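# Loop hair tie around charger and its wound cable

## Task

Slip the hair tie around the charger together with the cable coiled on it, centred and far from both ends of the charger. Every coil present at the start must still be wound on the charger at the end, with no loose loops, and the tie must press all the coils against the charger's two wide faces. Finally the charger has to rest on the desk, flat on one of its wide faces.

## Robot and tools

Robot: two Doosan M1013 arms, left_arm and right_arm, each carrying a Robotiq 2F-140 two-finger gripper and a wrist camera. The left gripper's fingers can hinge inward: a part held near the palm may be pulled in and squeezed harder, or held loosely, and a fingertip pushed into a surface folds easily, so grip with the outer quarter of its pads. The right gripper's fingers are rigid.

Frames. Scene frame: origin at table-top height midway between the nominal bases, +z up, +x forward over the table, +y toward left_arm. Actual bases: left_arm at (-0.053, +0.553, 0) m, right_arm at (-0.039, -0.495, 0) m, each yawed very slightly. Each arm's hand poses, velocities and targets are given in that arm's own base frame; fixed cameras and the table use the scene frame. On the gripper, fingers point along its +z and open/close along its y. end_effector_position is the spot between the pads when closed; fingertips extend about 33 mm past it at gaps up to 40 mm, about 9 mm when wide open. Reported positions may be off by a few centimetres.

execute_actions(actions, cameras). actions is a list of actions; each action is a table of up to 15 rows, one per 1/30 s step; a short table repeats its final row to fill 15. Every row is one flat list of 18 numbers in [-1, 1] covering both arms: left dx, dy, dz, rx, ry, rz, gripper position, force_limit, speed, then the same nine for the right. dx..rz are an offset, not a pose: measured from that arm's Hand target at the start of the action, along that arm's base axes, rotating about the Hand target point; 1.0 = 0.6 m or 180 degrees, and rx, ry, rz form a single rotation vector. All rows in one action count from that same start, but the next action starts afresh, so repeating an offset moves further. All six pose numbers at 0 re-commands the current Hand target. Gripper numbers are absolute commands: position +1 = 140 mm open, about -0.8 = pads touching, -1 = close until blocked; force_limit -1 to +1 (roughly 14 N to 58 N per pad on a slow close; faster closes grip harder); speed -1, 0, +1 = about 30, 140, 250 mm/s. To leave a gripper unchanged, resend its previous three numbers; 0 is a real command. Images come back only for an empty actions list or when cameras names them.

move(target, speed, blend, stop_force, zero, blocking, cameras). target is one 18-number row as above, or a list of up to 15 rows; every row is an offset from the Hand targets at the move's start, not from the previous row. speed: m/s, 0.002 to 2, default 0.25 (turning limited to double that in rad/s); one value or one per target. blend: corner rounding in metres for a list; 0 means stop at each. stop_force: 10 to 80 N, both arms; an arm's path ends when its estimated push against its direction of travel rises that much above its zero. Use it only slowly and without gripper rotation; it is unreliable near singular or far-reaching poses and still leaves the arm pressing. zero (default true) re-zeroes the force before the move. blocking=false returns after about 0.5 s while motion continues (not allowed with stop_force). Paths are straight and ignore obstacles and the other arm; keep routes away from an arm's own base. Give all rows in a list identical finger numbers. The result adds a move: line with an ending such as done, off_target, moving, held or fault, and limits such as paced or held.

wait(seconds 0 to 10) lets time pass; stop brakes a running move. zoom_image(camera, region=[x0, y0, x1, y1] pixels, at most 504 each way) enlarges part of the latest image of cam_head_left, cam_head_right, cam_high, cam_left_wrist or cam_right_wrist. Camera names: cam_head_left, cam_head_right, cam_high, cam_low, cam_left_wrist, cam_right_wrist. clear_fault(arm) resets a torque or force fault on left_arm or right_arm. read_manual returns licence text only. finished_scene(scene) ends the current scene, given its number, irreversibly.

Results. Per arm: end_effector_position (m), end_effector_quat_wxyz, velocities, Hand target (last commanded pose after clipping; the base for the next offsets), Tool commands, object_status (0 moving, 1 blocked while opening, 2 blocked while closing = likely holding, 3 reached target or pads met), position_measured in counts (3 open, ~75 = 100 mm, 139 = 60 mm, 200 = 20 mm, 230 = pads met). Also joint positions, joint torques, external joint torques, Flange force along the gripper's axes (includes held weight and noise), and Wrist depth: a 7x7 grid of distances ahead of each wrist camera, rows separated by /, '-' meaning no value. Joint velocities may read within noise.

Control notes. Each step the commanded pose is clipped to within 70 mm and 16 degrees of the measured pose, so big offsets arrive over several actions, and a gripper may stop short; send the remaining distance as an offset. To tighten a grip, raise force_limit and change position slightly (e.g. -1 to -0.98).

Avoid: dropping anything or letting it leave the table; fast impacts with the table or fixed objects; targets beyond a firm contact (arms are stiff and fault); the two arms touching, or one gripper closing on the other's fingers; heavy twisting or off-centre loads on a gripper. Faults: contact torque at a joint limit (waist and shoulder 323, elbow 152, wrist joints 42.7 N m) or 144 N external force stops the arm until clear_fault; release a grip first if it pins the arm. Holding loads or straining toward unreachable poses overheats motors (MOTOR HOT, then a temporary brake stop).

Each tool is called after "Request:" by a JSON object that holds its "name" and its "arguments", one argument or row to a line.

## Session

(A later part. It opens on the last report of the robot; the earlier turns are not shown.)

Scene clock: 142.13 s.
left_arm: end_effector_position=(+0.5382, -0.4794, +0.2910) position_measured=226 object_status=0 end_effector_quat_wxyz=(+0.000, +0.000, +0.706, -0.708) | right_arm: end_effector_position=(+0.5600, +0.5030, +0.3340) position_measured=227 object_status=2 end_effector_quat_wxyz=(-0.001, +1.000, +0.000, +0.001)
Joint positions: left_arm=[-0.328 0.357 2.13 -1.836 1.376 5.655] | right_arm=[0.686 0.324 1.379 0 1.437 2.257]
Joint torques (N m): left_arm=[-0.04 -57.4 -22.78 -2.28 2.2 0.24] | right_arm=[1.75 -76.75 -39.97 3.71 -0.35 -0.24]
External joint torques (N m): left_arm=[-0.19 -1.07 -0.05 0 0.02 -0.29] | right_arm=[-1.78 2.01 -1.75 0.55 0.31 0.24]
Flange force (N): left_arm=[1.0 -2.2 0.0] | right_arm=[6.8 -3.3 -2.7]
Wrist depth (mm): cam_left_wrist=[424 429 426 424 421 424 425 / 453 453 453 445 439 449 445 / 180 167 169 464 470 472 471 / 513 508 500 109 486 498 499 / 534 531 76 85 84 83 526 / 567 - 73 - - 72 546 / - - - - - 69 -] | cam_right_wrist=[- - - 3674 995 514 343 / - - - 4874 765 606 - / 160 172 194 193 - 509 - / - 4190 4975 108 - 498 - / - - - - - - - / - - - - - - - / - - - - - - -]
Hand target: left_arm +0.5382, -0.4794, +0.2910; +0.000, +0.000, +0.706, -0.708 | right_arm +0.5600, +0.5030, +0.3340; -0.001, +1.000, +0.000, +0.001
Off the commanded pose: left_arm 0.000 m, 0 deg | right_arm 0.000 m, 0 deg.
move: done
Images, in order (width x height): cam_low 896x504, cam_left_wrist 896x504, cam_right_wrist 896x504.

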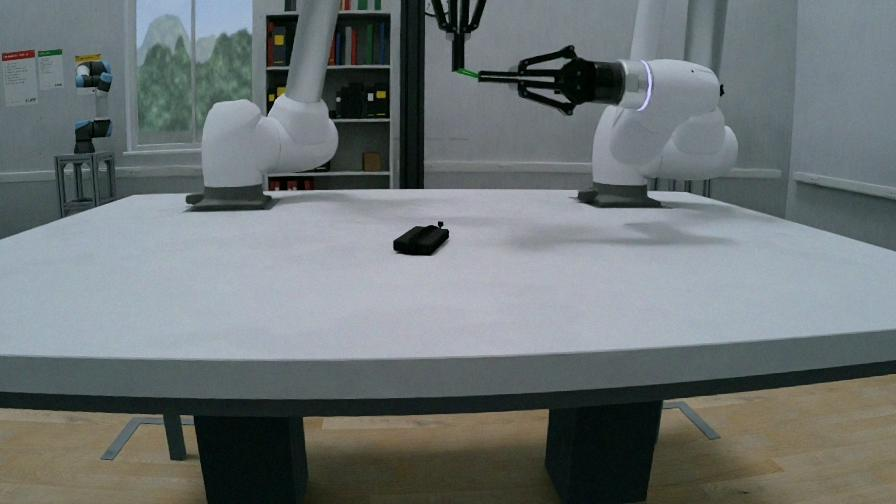

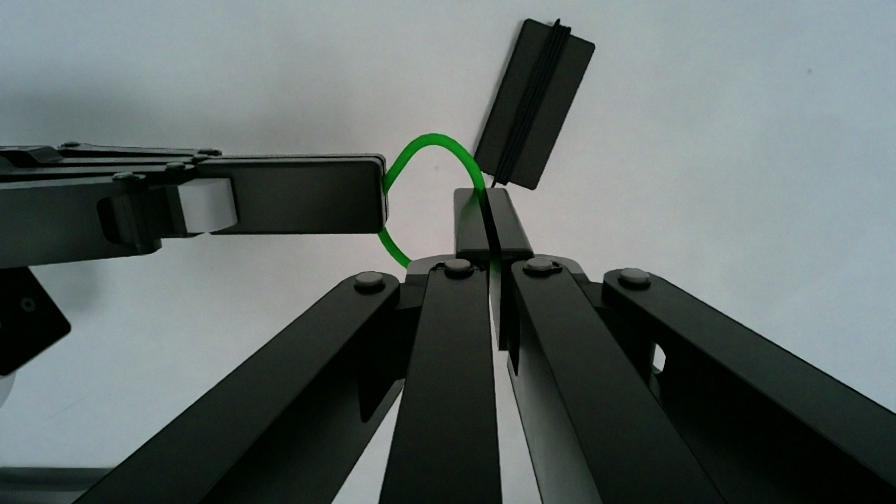

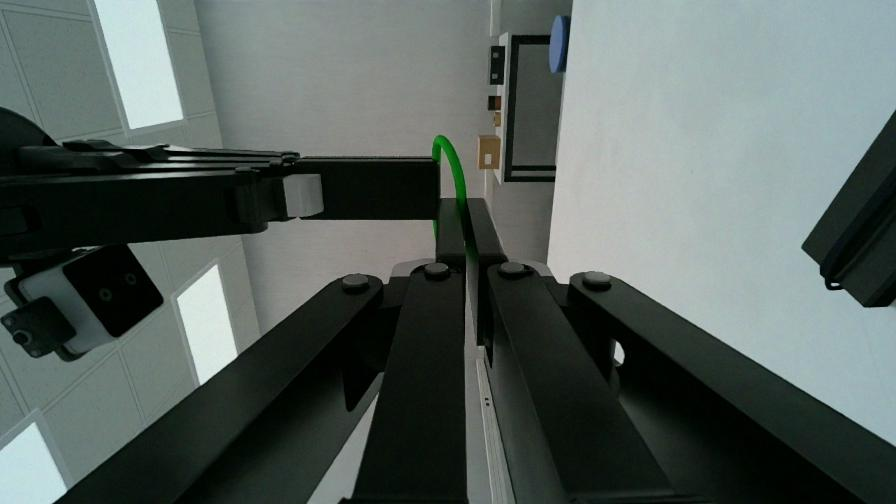

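Request:
{"name": "move", "arguments": {
  "target": [
    [0,0,0,0,0,0,-1,-0.6,-1,0,0,0,0,0,0,-0.69,0.0,-1],
    [0,0,0,0,0,0,-1,-0.6,-1,0,0,0.1,0,0,0,-0.69,0.0,-1],
    [0,0,0,0,0,0,-1,-0.6,-1,0,0,0.1,0,0,0,-0.8,0.0,-1]
  ],
  "speed": 0.06,
  "cameras": ["cam_low","cam_left_wrist","cam_right_wrist"]
}}

Request:
{"name": "zoom_image", "arguments": {
  "camera": "cam_low",
  "region": [400, 20, 580, 140]
}}

Request:
{"name": "zoom_image", "arguments": {
  "camera": "cam_right_wrist",
  "region": [330, 100, 630, 350]
}}

Scene clock: 155.73 s.
left_arm: end_effector_position=(+0.5382, -0.4794, +0.2910) position_measured=226 object_status=2 end_effector_quat_wxyz=(+0.000, +0.000, +0.706, -0.708) | right_arm: end_effector_position=(+0.5600, +0.5030, +0.3940) position_measured=229 object_status=0 end_effector_quat_wxyz=(-0.001, +1.000, +0.000, +0.001)
Joint positions: left_arm=[-0.328 0.357 2.13 -1.836 1.376 5.655] | right_arm=[0.686 0.316 1.282 0 1.542 2.257]
Joint torques (N m): left_arm=[0.29 -57.53 -22.77 -2.28 2.16 0.2] | right_arm=[1.4 -75.55 -40.1 3.72 -0.45 -0.35]
External joint torques (N m): left_arm=[-0.22 -1.15 -0.09 0.01 0.06 -0.25] | right_arm=[-1.37 1.08 -2.08 0.58 0.4 0.35]
Flange force (N): left_arm=[1.0 -2.2 0.0] | right_arm=[5.9 -3.5 -4.2]
Wrist depth (mm): cam_left_wrist=[483 482 484 482 480 480 473 / 508 506 503 502 502 505 501 / 196 206 228 500 540 534 533 / 576 565 561 114 546 565 559 / 584 598 - 90 84 83 592 / 641 - 72 - - 74 614 / - - - - - 68 -] | cam_right_wrist=[2211 - - - - - 326 / - - 4593 - - - 349 / 181 195 200 3915 926 - 350 / - 4683 - 108 - - - / 2912 - - - - - - / 2171 - - - - - 310 / - - - - - - -]
Hand target: left_arm +0.5382, -0.4794, +0.2910; +0.000, +0.000, +0.706, -0.708 | right_arm +0.5600, +0.5030, +0.3940; -0.001, +1.000, +0.000, +0.001
Off the commanded pose: left_arm 0.000 m, 0 deg | right_arm 0.000 m, 0 deg.
move: done
Images, in order (width x height): cam_low 896x504, cam_left_wrist 896x504, cam_right_wrist 896x504.

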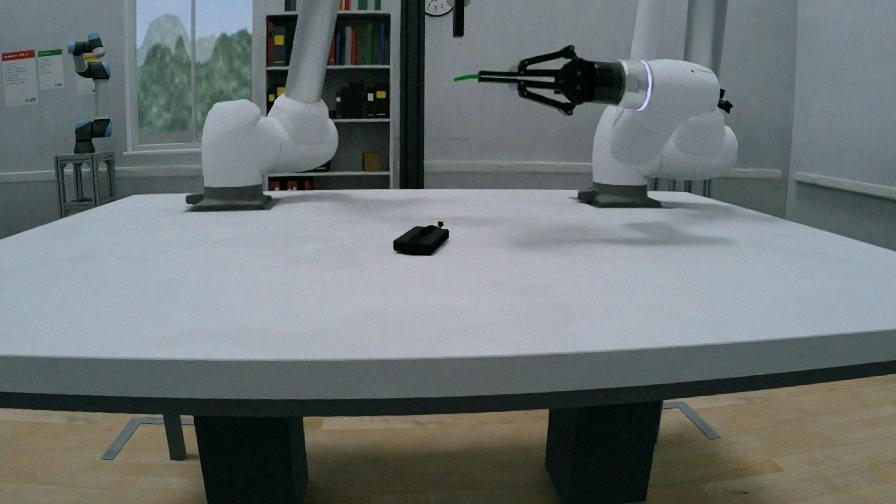

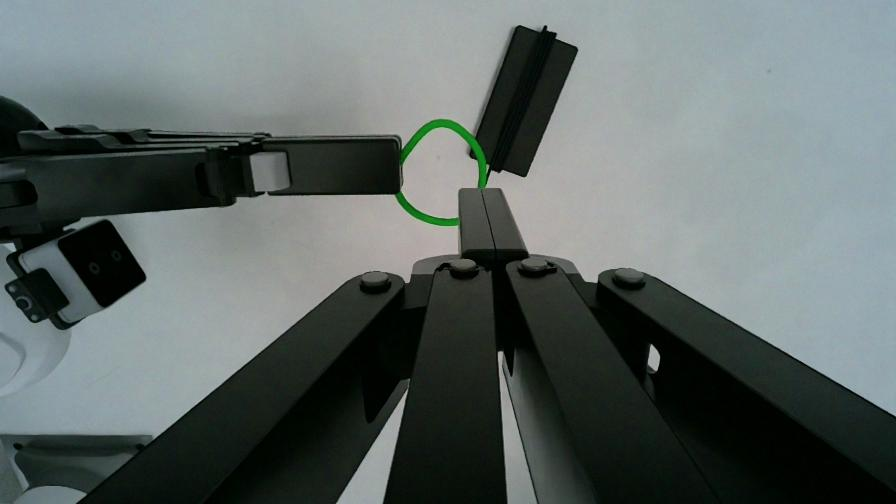

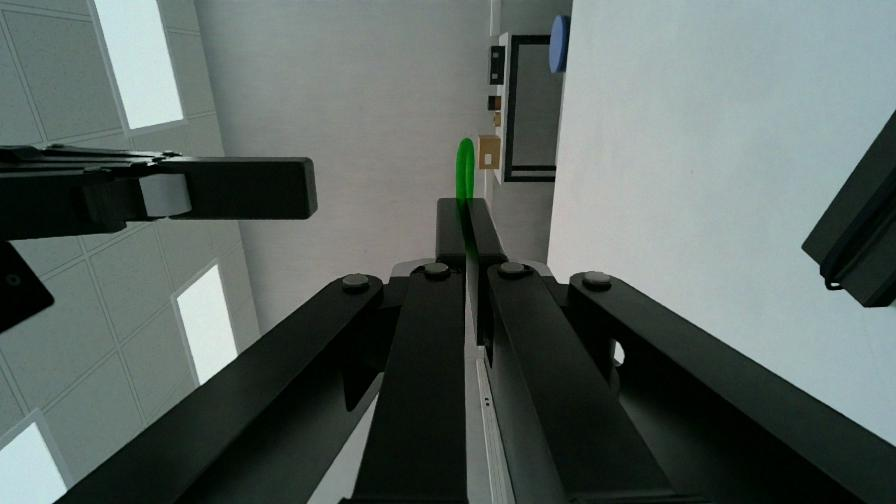

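Scaled by 2.800 from the camera's 896x504 image, which has a finer 1280x720 frame.

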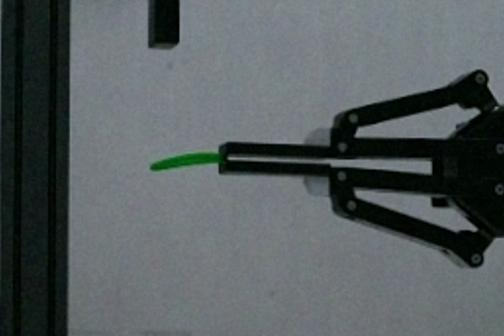

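Scaled by 1.680 from the camera's 896x504 image, which has a finer 1280x720 frame.

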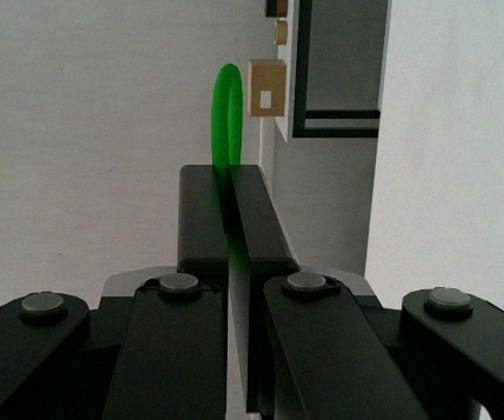

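Request:
{"name": "move", "arguments": {
  "target": [
    [0,0,0,0,0,0,-1,-0.6,-1,0.0065,0.0237,0,0,0,0,-0.8,0.0,-1],
    [0,0,0,0,0,0,-1,-0.6,-1,0.0065,0.0237,-0.06,0,0,0,-0.8,0.0,-1]
  ],
  "speed": 0.08,
  "cameras": ["cam_low","cam_left_wrist","cam_right_wrist"]
}}

Request:
{"name": "zoom_image", "arguments": {
  "camera": "cam_low",
  "region": [400, 20, 580, 140]
}}

Scene clock: 174.73 s.
left_arm: end_effector_position=(+0.5382, -0.4794, +0.2910) position_measured=226 object_status=2 end_effector_quat_wxyz=(+0.000, +0.000, +0.706, -0.708) | right_arm: end_effector_position=(+0.5639, +0.5173, +0.3580) position_measured=229 object_status=3 end_effector_quat_wxyz=(-0.001, +1.000, +0.000, +0.000)
Joint positions: left_arm=[-0.328 0.357 2.13 -1.836 1.376 5.655] | right_arm=[0.697 0.34 1.314 0 1.486 2.268]
Joint torques (N m): left_arm=[-0.14 -57.45 -22.62 -2.17 2.22 0.28] | right_arm=[1.52 -78.07 -40.37 3.8 -0.54 -0.36]
External joint torques (N m): left_arm=[0.12 -1.56 -0.28 -0.11 0.02 -0.33] | right_arm=[-1.48 1.31 -1.64 0.48 0.49 0.36]
Flange force (N): left_arm=[1.0 -3.1 -0.4] | right_arm=[5.5 -3.1 -3.3]
Wrist depth (mm): cam_left_wrist=[451 453 446 449 445 447 448 / 475 477 475 467 460 469 467 / 168 184 192 197 494 501 498 / 538 535 522 116 514 523 523 / 553 560 - 90 84 83 560 / 594 - 72 - - 74 576 / - - - - - 68 -] | cam_right_wrist=[- 3732 - - 2113 543 318 / 2412 - - - - - - / 180 180 181 - 799 - 358 / - 170 - 108 - 434 307 / - - - - - - 361 / - - - - - - 311 / - - - - - - -]
Hand target: left_arm +0.5382, -0.4794, +0.2910; +0.000, +0.000, +0.706, -0.708 | right_arm +0.5639, +0.5172, +0.3580; -0.001, +1.000, +0.000, +0.001
Off the commanded pose: left_arm 0.000 m, 0 deg | right_arm 0.000 m, 0 deg.
move: done
Images, in order (width x height): cam_low 896x504, cam_left_wrist 896x504, cam_right_wrist 896x504.

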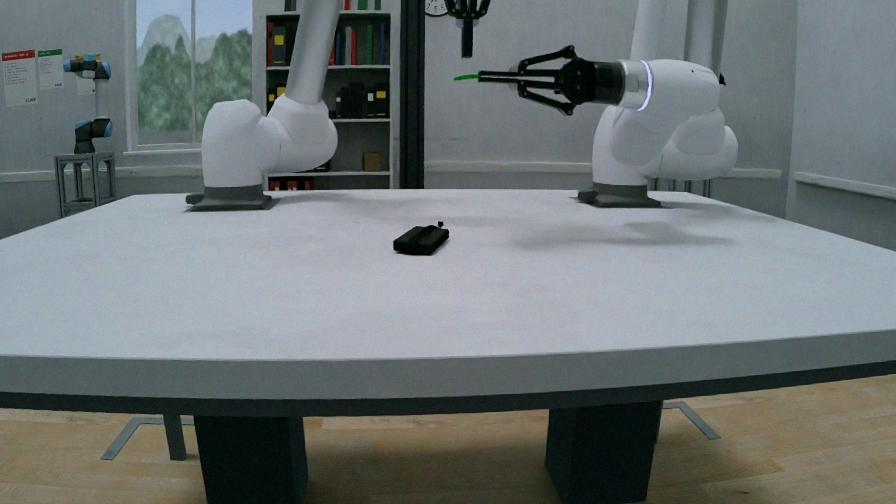

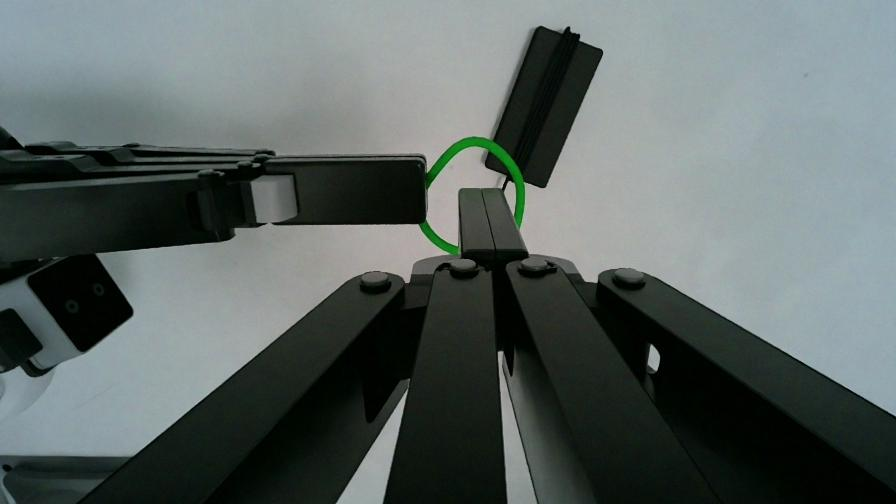

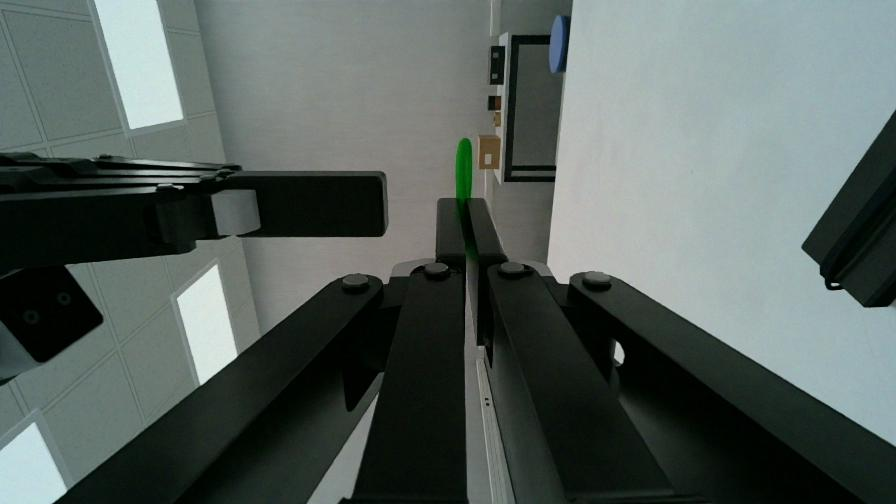

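Scaled by 2.800 from the camera's 896x504 image, which has a finer 1280x720 frame.

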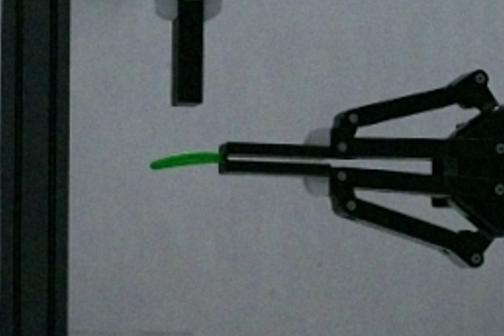

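Request:
{"name": "move", "arguments": {
  "target": [0,0,0,0,0,0,-1,-0.6,-1,0,-0.001,-0.0817,0,0,0,-0.8,0.0,-1],
  "speed": 0.06,
  "cameras": ["cam_low","cam_left_wrist","cam_right_wrist"]
}}

Request:
{"name": "zoom_image", "arguments": {
  "camera": "cam_low",
  "region": [400, 20, 580, 140]
}}

Request:
{"name": "zoom_image", "arguments": {
  "camera": "cam_left_wrist",
  "region": [380, 80, 620, 320]
}}

Scene clock: 183.40 s.
left_arm: end_effector_position=(+0.5382, -0.4794, +0.2910) position_measured=226 object_status=2 end_effector_quat_wxyz=(+0.000, +0.000, +0.706, -0.708) | right_arm: end_effector_position=(+0.5640, +0.5166, +0.3090) position_measured=229 object_status=3 end_effector_quat_wxyz=(-0.001, +1.000, +0.000, +0.001)
Joint positions: left_arm=[-0.328 0.357 2.13 -1.836 1.376 5.655] | right_arm=[0.696 0.35 1.389 0 1.401 2.268]
Joint torques (N m): left_arm=[-0.31 -57.62 -22.89 -2.26 2.22 0.26] | right_arm=[1.76 -78.97 -39.68 3.7 -0.53 -0.29]
External joint torques (N m): left_arm=[0.56 -1.22 0.02 -0.01 0 -0.31] | right_arm=[-1.72 1.72 -1.98 0.54 0.48 0.29]
Flange force (N): left_arm=[0.8 -2.4 -1.3] | right_arm=[6.8 -3.6 -3.2]
Wrist depth (mm): cam_left_wrist=[406 409 404 405 397 406 402 / 427 428 425 424 407 427 425 / 169 166 156 157 442 450 446 / 125 138 150 116 468 475 469 / 514 499 - 90 84 83 497 / 536 - 72 - - 74 520 / - - - - - 68 -] | cam_right_wrist=[2232 - - - - - - / 2296 - - - - 510 - / 170 179 179 184 - 481 - / 147 154 166 110 844 476 291 / 2077 - - - - 474 - / - - - - - - 307 / - - - - - - -]
Hand target: left_arm +0.5382, -0.4794, +0.2910; +0.000, +0.000, +0.706, -0.708 | right_arm +0.5639, +0.5166, +0.3090; -0.001, +1.000, +0.000, +0.001
Off the commanded pose: left_arm 0.000 m, 0 deg | right_arm 0.000 m, 0 deg.
move: done
Images, in order (width x height): cam_low 896x504, cam_left_wrist 896x504, cam_right_wrist 896x504.

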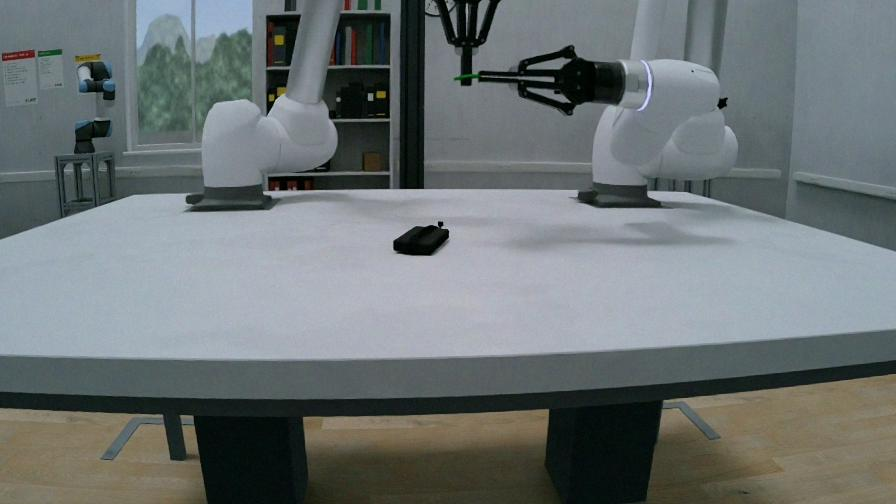

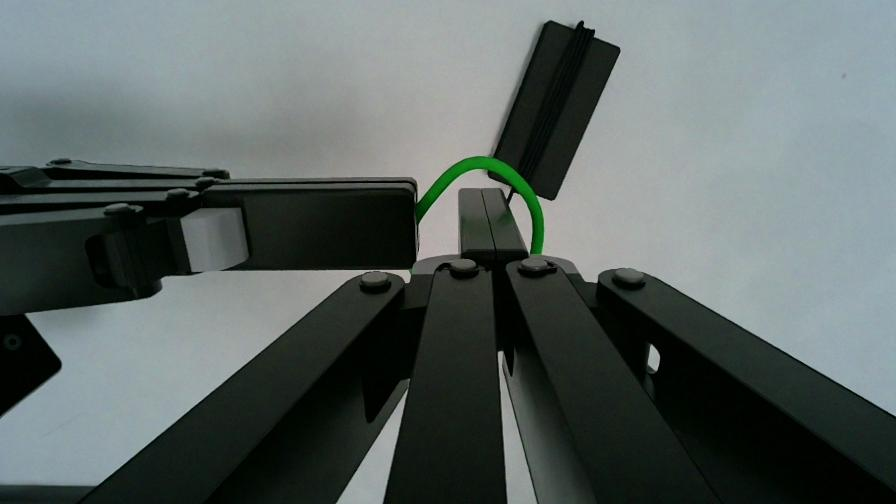

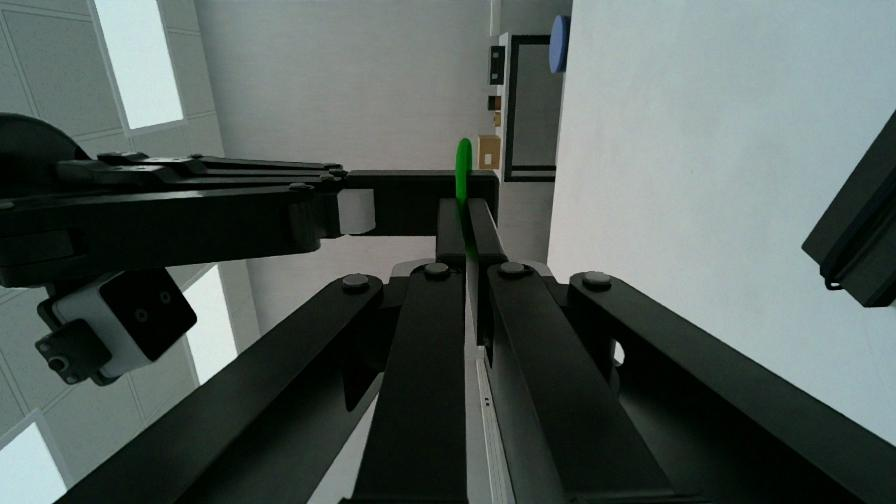

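Scaled by 2.800 from the camera's 896x504 image, which has a finer 1280x720 frame.

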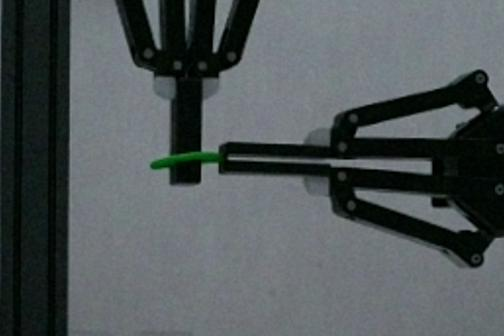

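Scaled by 2.100 from the camera's 896x504 image, which has a finer 1280x720 frame.

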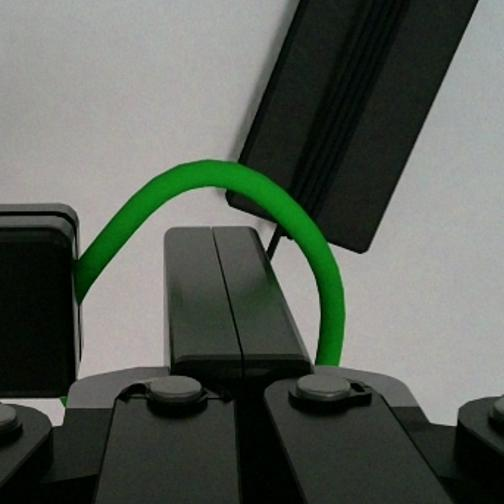

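Request:
{"name": "move", "arguments": {
  "target": [
    [0,0,0,0,0,0,-1,-0.6,-1,0,0,0,0,0,0,-0.68,0.6,-1],
    [0,0,0,0,0,0,-1,-0.6,-1,0,-0.009,0,0,0,0,-0.68,0.6,-1],
    [0,0,0,0,0,0,-1,-0.6,-1,0,-0.009,0,0,0,0,-0.56,0.6,-1],
    [0,0,0,0,0,0,-1,-0.6,-1,0,-0.017,0,0,0,0,-0.56,0.6,-1]
  ],
  "speed": 0.06,
  "cameras": ["cam_low","cam_left_wrist","cam_right_wrist"]
}}

Request:
{"name": "zoom_image", "arguments": {
  "camera": "cam_low",
  "region": [400, 20, 580, 140]
}}

Request:
{"name": "zoom_image", "arguments": {
  "camera": "cam_left_wrist",
  "region": [380, 80, 620, 320]
}}

Scene clock: 201.00 s.
left_arm: end_effector_position=(+0.5382, -0.4794, +0.2910) position_measured=226 object_status=2 end_effector_quat_wxyz=(+0.000, +0.000, +0.706, -0.708) | right_arm: end_effector_position=(+0.5639, +0.5064, +0.3090) position_measured=200 object_status=3 end_effector_quat_wxyz=(-0.001, +1.000, +0.000, +0.001)
Joint positions: left_arm=[-0.328 0.357 2.13 -1.836 1.376 5.655] | right_arm=[0.686 0.339 1.404 0 1.397 2.257]
Joint torques (N m): left_arm=[1.05 -57.68 -22.73 -2.23 2.25 0.26] | right_arm=[1.33 -77.13 -39.09 3.21 -0.15 -0.3]
External joint torques (N m): left_arm=[-0.99 -1.07 -0.11 -0.04 -0.02 -0.3] | right_arm=[-1.28 1.26 -2.36 1.01 0.1 0.3]
Flange force (N): left_arm=[1.3 -2.3 1.5] | right_arm=[6.3 -3.9 -3.2]
Wrist depth (mm): cam_left_wrist=[409 409 402 406 396 406 402 / 427 425 428 423 410 425 421 / 197 159 156 430 439 448 450 / 129 147 149 117 138 471 467 / 508 504 86 85 84 84 497 / - - 70 - - 77 67 / - - - - - - -] | cam_right_wrist=[2777 - - - - - - / 2514 - - - - - - / 182 179 179 186 1194 - - / 152 157 167 110 898 - 381 / - - - - - - - / - - - - - - 315 / - - - - - - -]
Hand target: left_arm +0.5382, -0.4794, +0.2910; +0.000, +0.000, +0.706, -0.708 | right_arm +0.5639, +0.5064, +0.3090; -0.001, +1.000, +0.000, +0.001
Off the commanded pose: left_arm 0.000 m, 0 deg | right_arm 0.000 m, 0 deg.
move: done
Images, in order (width x height): cam_low 896x504, cam_left_wrist 896x504, cam_right_wrist 896x504.

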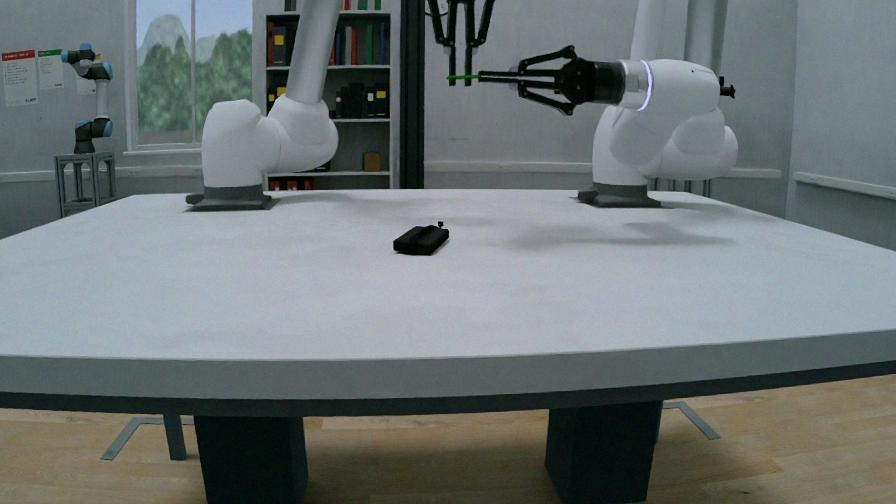

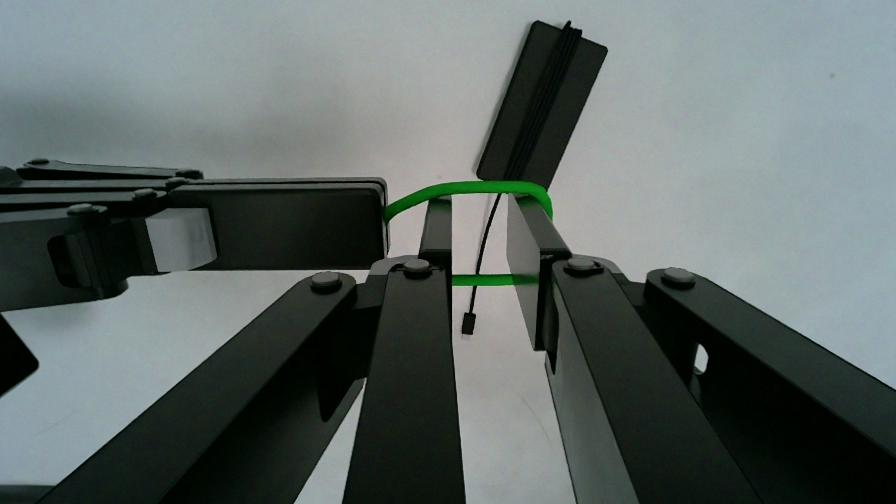

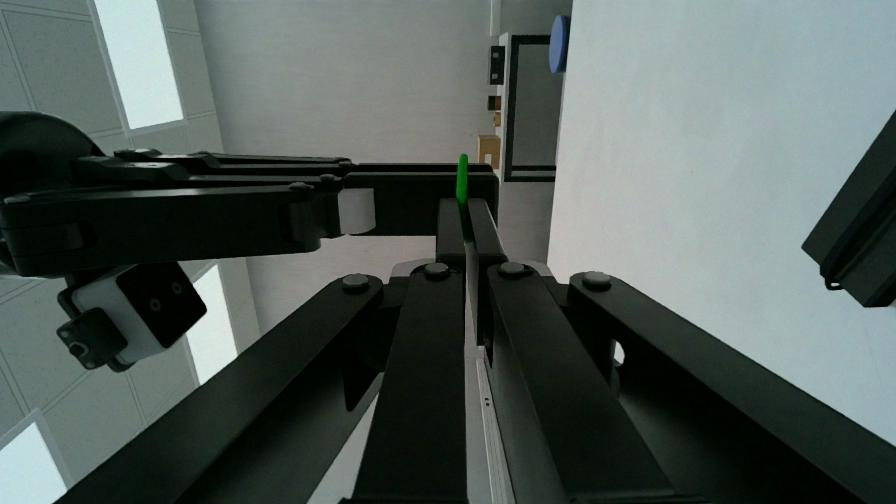

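Scaled by 2.800 from the camera's 896x504 image, which has a finer 1280x720 frame.

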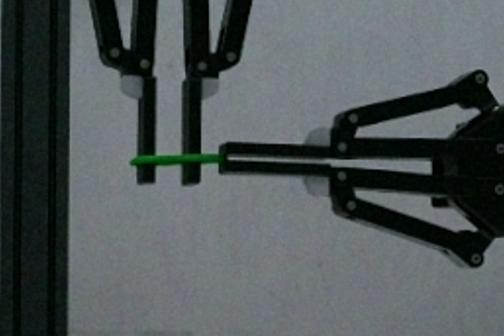

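Scaled by 2.100 from the camera's 896x504 image, which has a finer 1280x720 frame.

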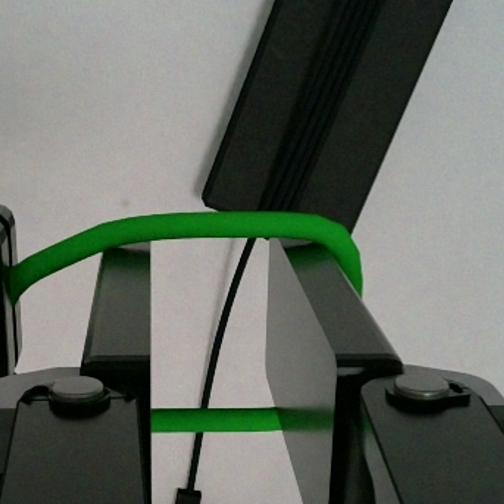

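Request:
{"name": "move", "arguments": {
  "target": [
    [0,0,0,0,0,0,-0.66,0,-1,0,0,0,0,0,0,-0.56,0.6,-1],
    [0,0.25,0,0,0,0,-0.66,0,-1,0,0,0,0,0,0,-0.56,0.6,-1]
  ],
  "speed": 0.1,
  "cameras": ["cam_low","cam_left_wrist"]
}}

Request:
{"name": "zoom_image", "arguments": {
  "camera": "cam_low",
  "region": [400, 20, 580, 140]
}}

Scene clock: 210.43 s.
left_arm: end_effector_position=(+0.5381, -0.3294, +0.2910) position_measured=213 object_status=3 end_effector_quat_wxyz=(+0.000, +0.000, +0.706, -0.708) | right_arm: end_effector_position=(+0.5639, +0.5064, +0.3090) position_measured=200 object_status=3 end_effector_quat_wxyz=(-0.001, +1.000, +0.000, +0.001)
Joint positions: left_arm=[-0.058 0.334 2.167 -1.619 1.539 5.644] | right_arm=[0.686 0.339 1.405 0 1.397 2.257]
Joint torques (N m): left_arm=[0.28 -54.24 -21.4 -1.79 2.24 0.35] | right_arm=[1.43 -77.45 -39.44 3.7 -0.5 -0.24]
External joint torques (N m): left_arm=[-0.43 -0.99 -0.17 0.02 -0.03 -0.39] | right_arm=[-1.51 1.31 -2.21 0.54 0.45 0.24]
Flange force (N): left_arm=[0.6 -2.4 0.8] | right_arm=[6.5 -3.6 -3.6]
Wrist depth (mm): cam_left_wrist=[408 403 404 405 395 400 401 / 429 430 426 422 410 422 422 / 450 455 446 441 445 445 448 / 477 481 469 117 138 469 468 / 511 498 86 90 84 84 498 / - - 70 - - 77 67 / - - - - - - -] | cam_right_wrist=[- - - 4506 - 574 371 / 304 318 - 5554 - - - / 309 316 303 336 1034 - - / - 3461 - 112 773 - - / - - 94 - - - - / - - - - - - - / - - - - - - -]
Hand target: left_arm +0.5382, -0.3294, +0.2910; +0.000, +0.000, +0.706, -0.708 | right_arm +0.5639, +0.5064, +0.3090; -0.001, +1.000, +0.000, +0.001
Off the commanded pose: left_arm 0.000 m, 0 deg | right_arm 0.000 m, 0 deg.
move: done
Images, in order (width x height): cam_low 896x504, cam_left_wrist 896x504.

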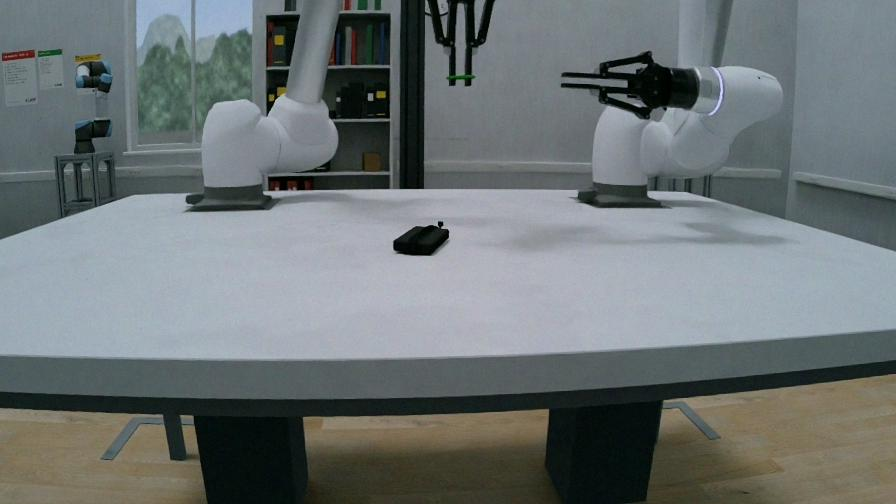

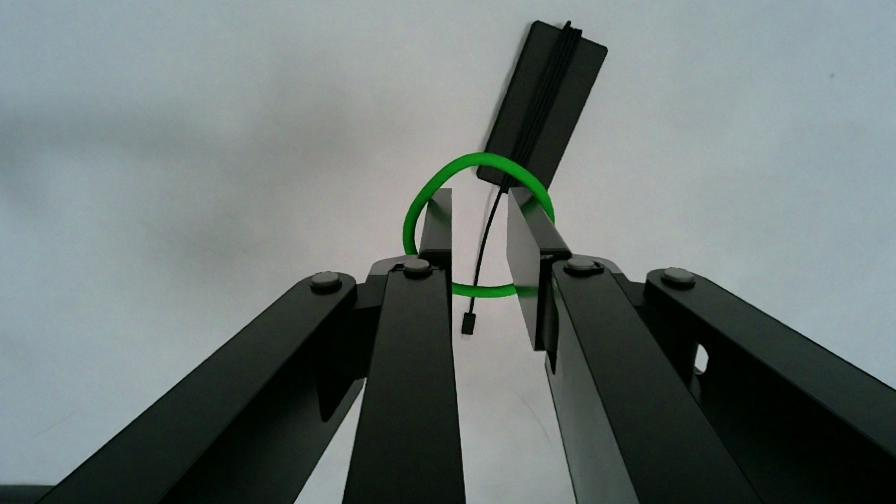

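Scaled by 2.800 from the camera's 896x504 image, which has a finer 1280x720 frame.

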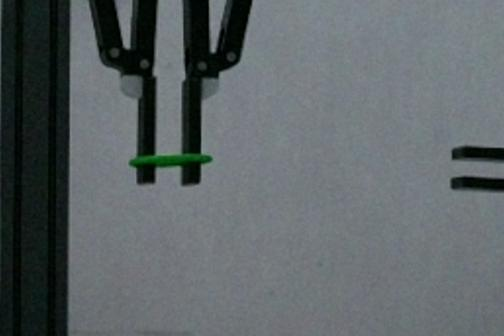

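Request:
{"name": "move", "arguments": {
  "target": [
    [0,0,0,0,0,0,-0.66,0,-1,0,0,0,0,0,0,-0.28,0.6,-1],
    [0,0.05,0.1,0,0,0,-0.66,0,-1,0,0,0.05,0,0,0,-0.07,0.6,-1]
  ],
  "speed": 0.1
}}

Request:
{"name": "move", "arguments": {
  "target": [
    [0,0.1,0.2,0,0,0,-0.3,0,-1,0,0,0,0,0,0,-0.07,0.6,-1],
    [-0.02,0,0.15,0.494,-0.0925,-0.0915,0.25,0,0,0.0017,-0.503,0.05,0.385,-0.385,0.385,-0.07,0.6,-1]
  ],
  "speed": 0.2,
  "cameras": ["cam_low","cam_left_wrist","cam_right_wrist","cam_head_left"]
}}

Request:
{"name": "zoom_image", "arguments": {
  "camera": "cam_low",
  "region": [240, 20, 480, 160]
}}

Scene clock: 252.80 s.
left_arm: end_effector_position=(+0.5382, -0.2994, +0.3510) position_measured=213 object_status=3 end_effector_quat_wxyz=(+0.000, +0.000, +0.706, -0.708) | right_arm: end_effector_position=(+0.5639, +0.5064, +0.3390) position_measured=138 object_status=0 end_effector_quat_wxyz=(-0.001, +1.000, +0.000, +0.001)
Joint positions: left_arm=[-0.003 0.247 2.131 -1.574 1.571 5.52] | right_arm=[0.686 0.331 1.36 0 1.449 2.257]
Joint torques (N m): left_arm=[0.66 -49.87 -25.51 -1.93 1.96 0.3] | right_arm=[1.97 -77.36 -39.83 3.77 -0.47 -0.37]
External joint torques (N m): left_arm=[-0.62 -0.96 -0.19 0.01 0.03 -0.35] | right_arm=[-1.95 1.92 -1.87 0.48 0.42 0.37]
Flange force (N): left_arm=[0.7 -2.2 1.1] | right_arm=[7.0 -3.5 -3.2]
Wrist depth (mm): cam_left_wrist=[429 437 434 428 420 430 427 / 456 456 460 452 444 456 448 / 485 482 476 472 467 477 475 / 514 506 118 509 155 499 507 / 538 84 91 539 522 - 81 / - 72 69 576 575 - 73 / - - - 617 611 - -] | cam_right_wrist=[2232 - - - 908 - - / 309 340 4874 4506 - 526 - / 335 343 309 336 926 656 391 / 2253 2745 - 112 - 628 379 / - 3412 93 - - 542 466 / - - - - - - - / - - - - - - -]
Hand target: left_arm +0.5382, -0.2994, +0.3510; +0.000, +0.000, +0.706, -0.708 | right_arm +0.5639, +0.5064, +0.3390; -0.001, +1.000, +0.000, +0.001
Off the commanded pose: left_arm 0.000 m, 0 deg | right_arm 0.000 m, 0 deg.
move: done

Scene clock: 259.83 s.
left_arm: end_effector_position=(+0.5262, -0.2994, +0.4410) position_measured=98 object_status=0 end_effector_quat_wxyz=(+0.000, +0.183, +0.983, -0.001) | right_arm: end_effector_position=(+0.5650, +0.2046, +0.3690) position_measured=138 object_status=3 end_effector_quat_wxyz=(+0.501, -0.499, -0.500, -0.500)
Joint positions: left_arm=[-0.573 0.073 1.494 -0.002 1.574 4.508] | right_arm=[-0.282 0.276 2.043 1.376 1.778 -0.769]
Joint torques (N m): left_arm=[0.26 -48.7 -41.53 4.16 -0.04 0.25] | right_arm=[1.43 -62.7 -30.96 2.1 1.49 -0.3]
External joint torques (N m): left_arm=[-0.46 -0.29 -0.02 0.08 0.08 -0.25] | right_arm=[-1.52 1.43 -2 0.47 0.44 0.3]
Flange force (N): left_arm=[0.7 -1.1 -0.2] | right_arm=[0.6 5.1 -3.7]
Wrist depth (mm): cam_left_wrist=[- - 1013 597 - 4217 - / - - 1142 - - - - / 5028 990 1132 3486 155 - 4432 / 4022 990 108 1094 135 3962 3631 / 917 84 91 857 135 - 82 / - 72 69 662 665 - 73 / - - - 535 541 - -] | cam_right_wrist=[- - - 520 - - - / - 587 - - - 577 - / - 619 - 575 591 - - / - - 127 - 166 611 - / - - 149 - 673 92 90 / - - - - - - - / - - - 1880 2132 - -]
Hand target: left_arm +0.5262, -0.2994, +0.4410; +0.000, +0.183, +0.983, -0.001 | right_arm +0.5649, +0.2046, +0.3690; +0.501, -0.499, -0.500, -0.500
Off the commanded pose: left_arm 0.000 m, 0 deg | right_arm 0.000 m, 0 deg.
move: done
Images, in order (width x height): cam_head_left 896x504, cam_low 896x504, cam_left_wrist 896x504, cam_right_wrist 896x504.

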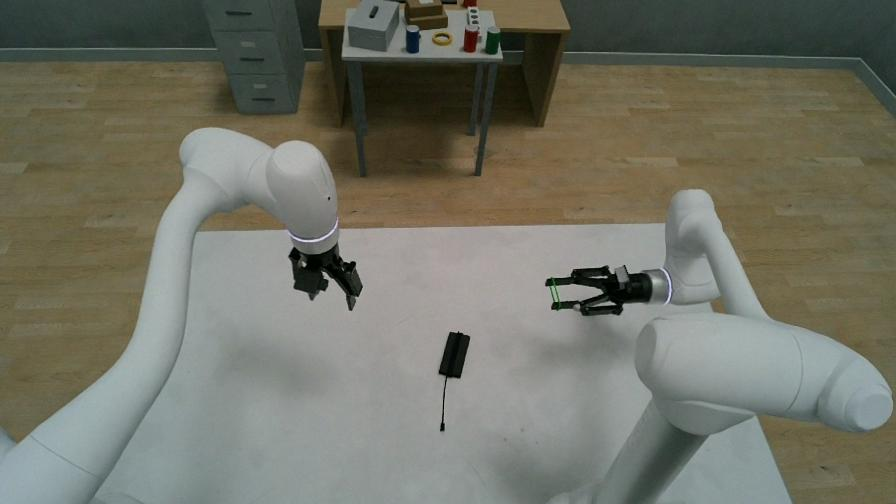

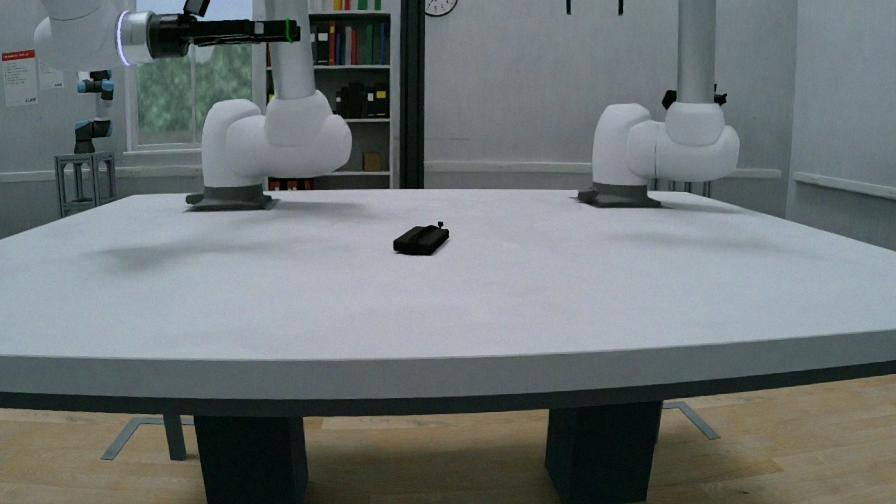

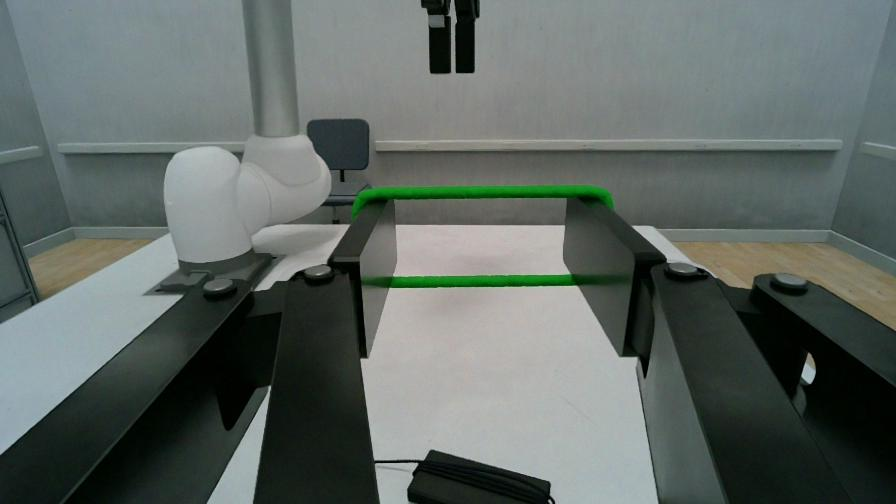

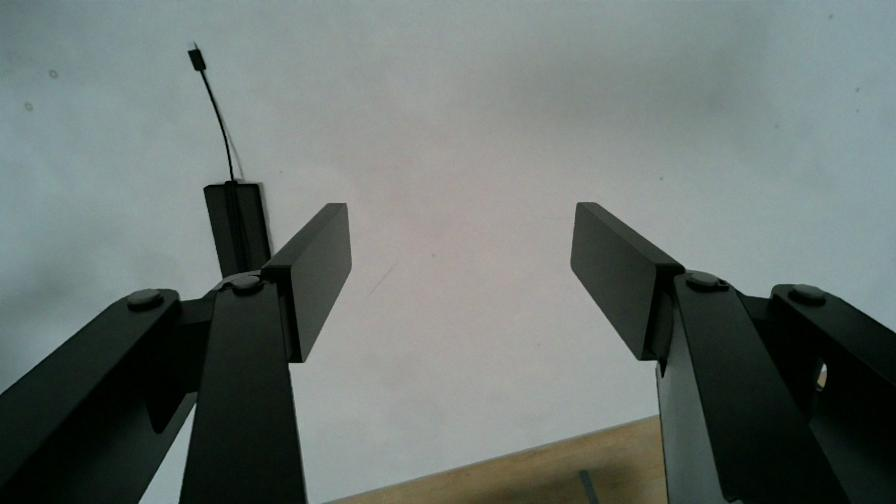

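Scaled by 2.100 from the camera's 896x504 image, which has a finer 1280x720 frame.

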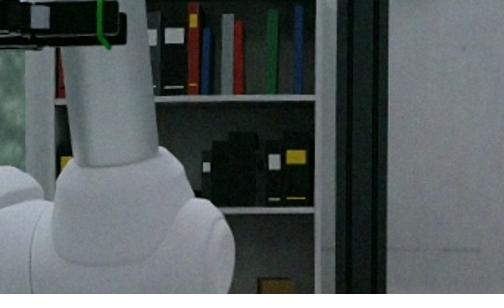

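Request:
{"name": "move", "arguments": {
  "target": [-0.0153,-0.478,-0.317,0,0,0,0.25,0,0,0,0,0,0,0,0,-0.07,0.6,-1],
  "speed": 0.25,
  "cameras": ["cam_right_wrist"]
}}

Scene clock: 268.40 s.
left_arm: end_effector_position=(+0.5171, -0.5862, +0.2508) position_measured=98 object_status=3 end_effector_quat_wxyz=(+0.000, +0.183, +0.983, -0.001) | right_arm: end_effector_position=(+0.5649, +0.2046, +0.3690) position_measured=138 object_status=3 end_effector_quat_wxyz=(+0.501, -0.499, -0.500, -0.500)
Joint positions: left_arm=[-0.892 0.396 1.43 -0.001 1.314 4.19] | right_arm=[-0.282 0.276 2.043 1.376 1.778 -0.769]
Joint torques (N m): left_arm=[0.64 -78.19 -39.95 4.05 -0.02 0.39] | right_arm=[1.99 -62.55 -31.02 2.1 1.64 -0.28]
External joint torques (N m): left_arm=[-0.63 -2 -0.37 0.07 0.05 -0.39] | right_arm=[-2.04 1.27 -1.94 0.47 0.28 0.28]
Flange force (N): left_arm=[2.7 -0.1 -1.4] | right_arm=[0.6 4.5 -4.3]
Wrist depth (mm): cam_left_wrist=[- - 895 331 - - - / 4358 - 934 350 4587 4150 - / 3076 976 1059 337 - 3533 - / 3789 994 108 366 135 3962 3486 / 911 84 91 804 135 - 82 / - 72 68 659 655 - 73 / - - - 536 546 - -] | cam_right_wrist=[- 345 - - 341 - - / 370 355 - - - - - / - - - 382 398 - - / - - 127 392 146 - - / - - 127 445 441 92 - / - - 474 - - - - / - - - - - - -]
Hand target: left_arm +0.5170, -0.5862, +0.2508; +0.000, +0.183, +0.983, -0.001 | right_arm +0.5649, +0.2046, +0.3690; +0.501, -0.499, -0.500, -0.500
Off the commanded pose: left_arm 0.000 m, 0 deg | right_arm 0.000 m, 0 deg.
move: done
Images, in order (width x height): cam_right_wrist 896x504.

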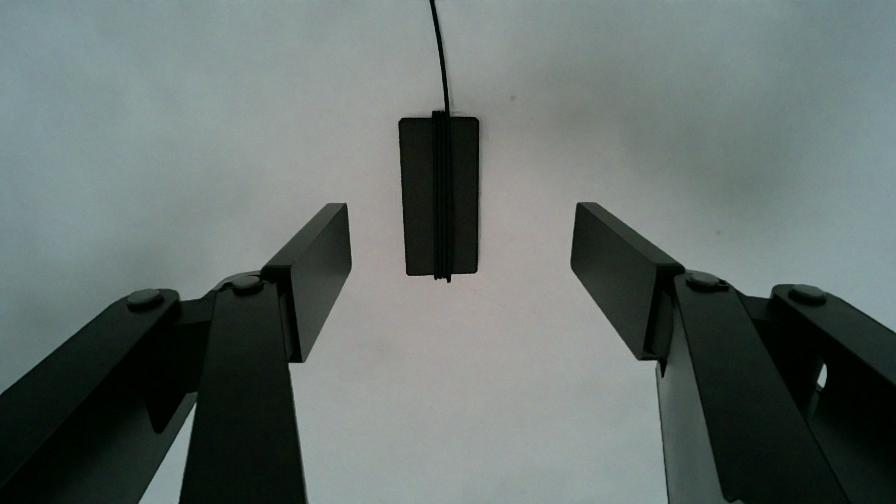

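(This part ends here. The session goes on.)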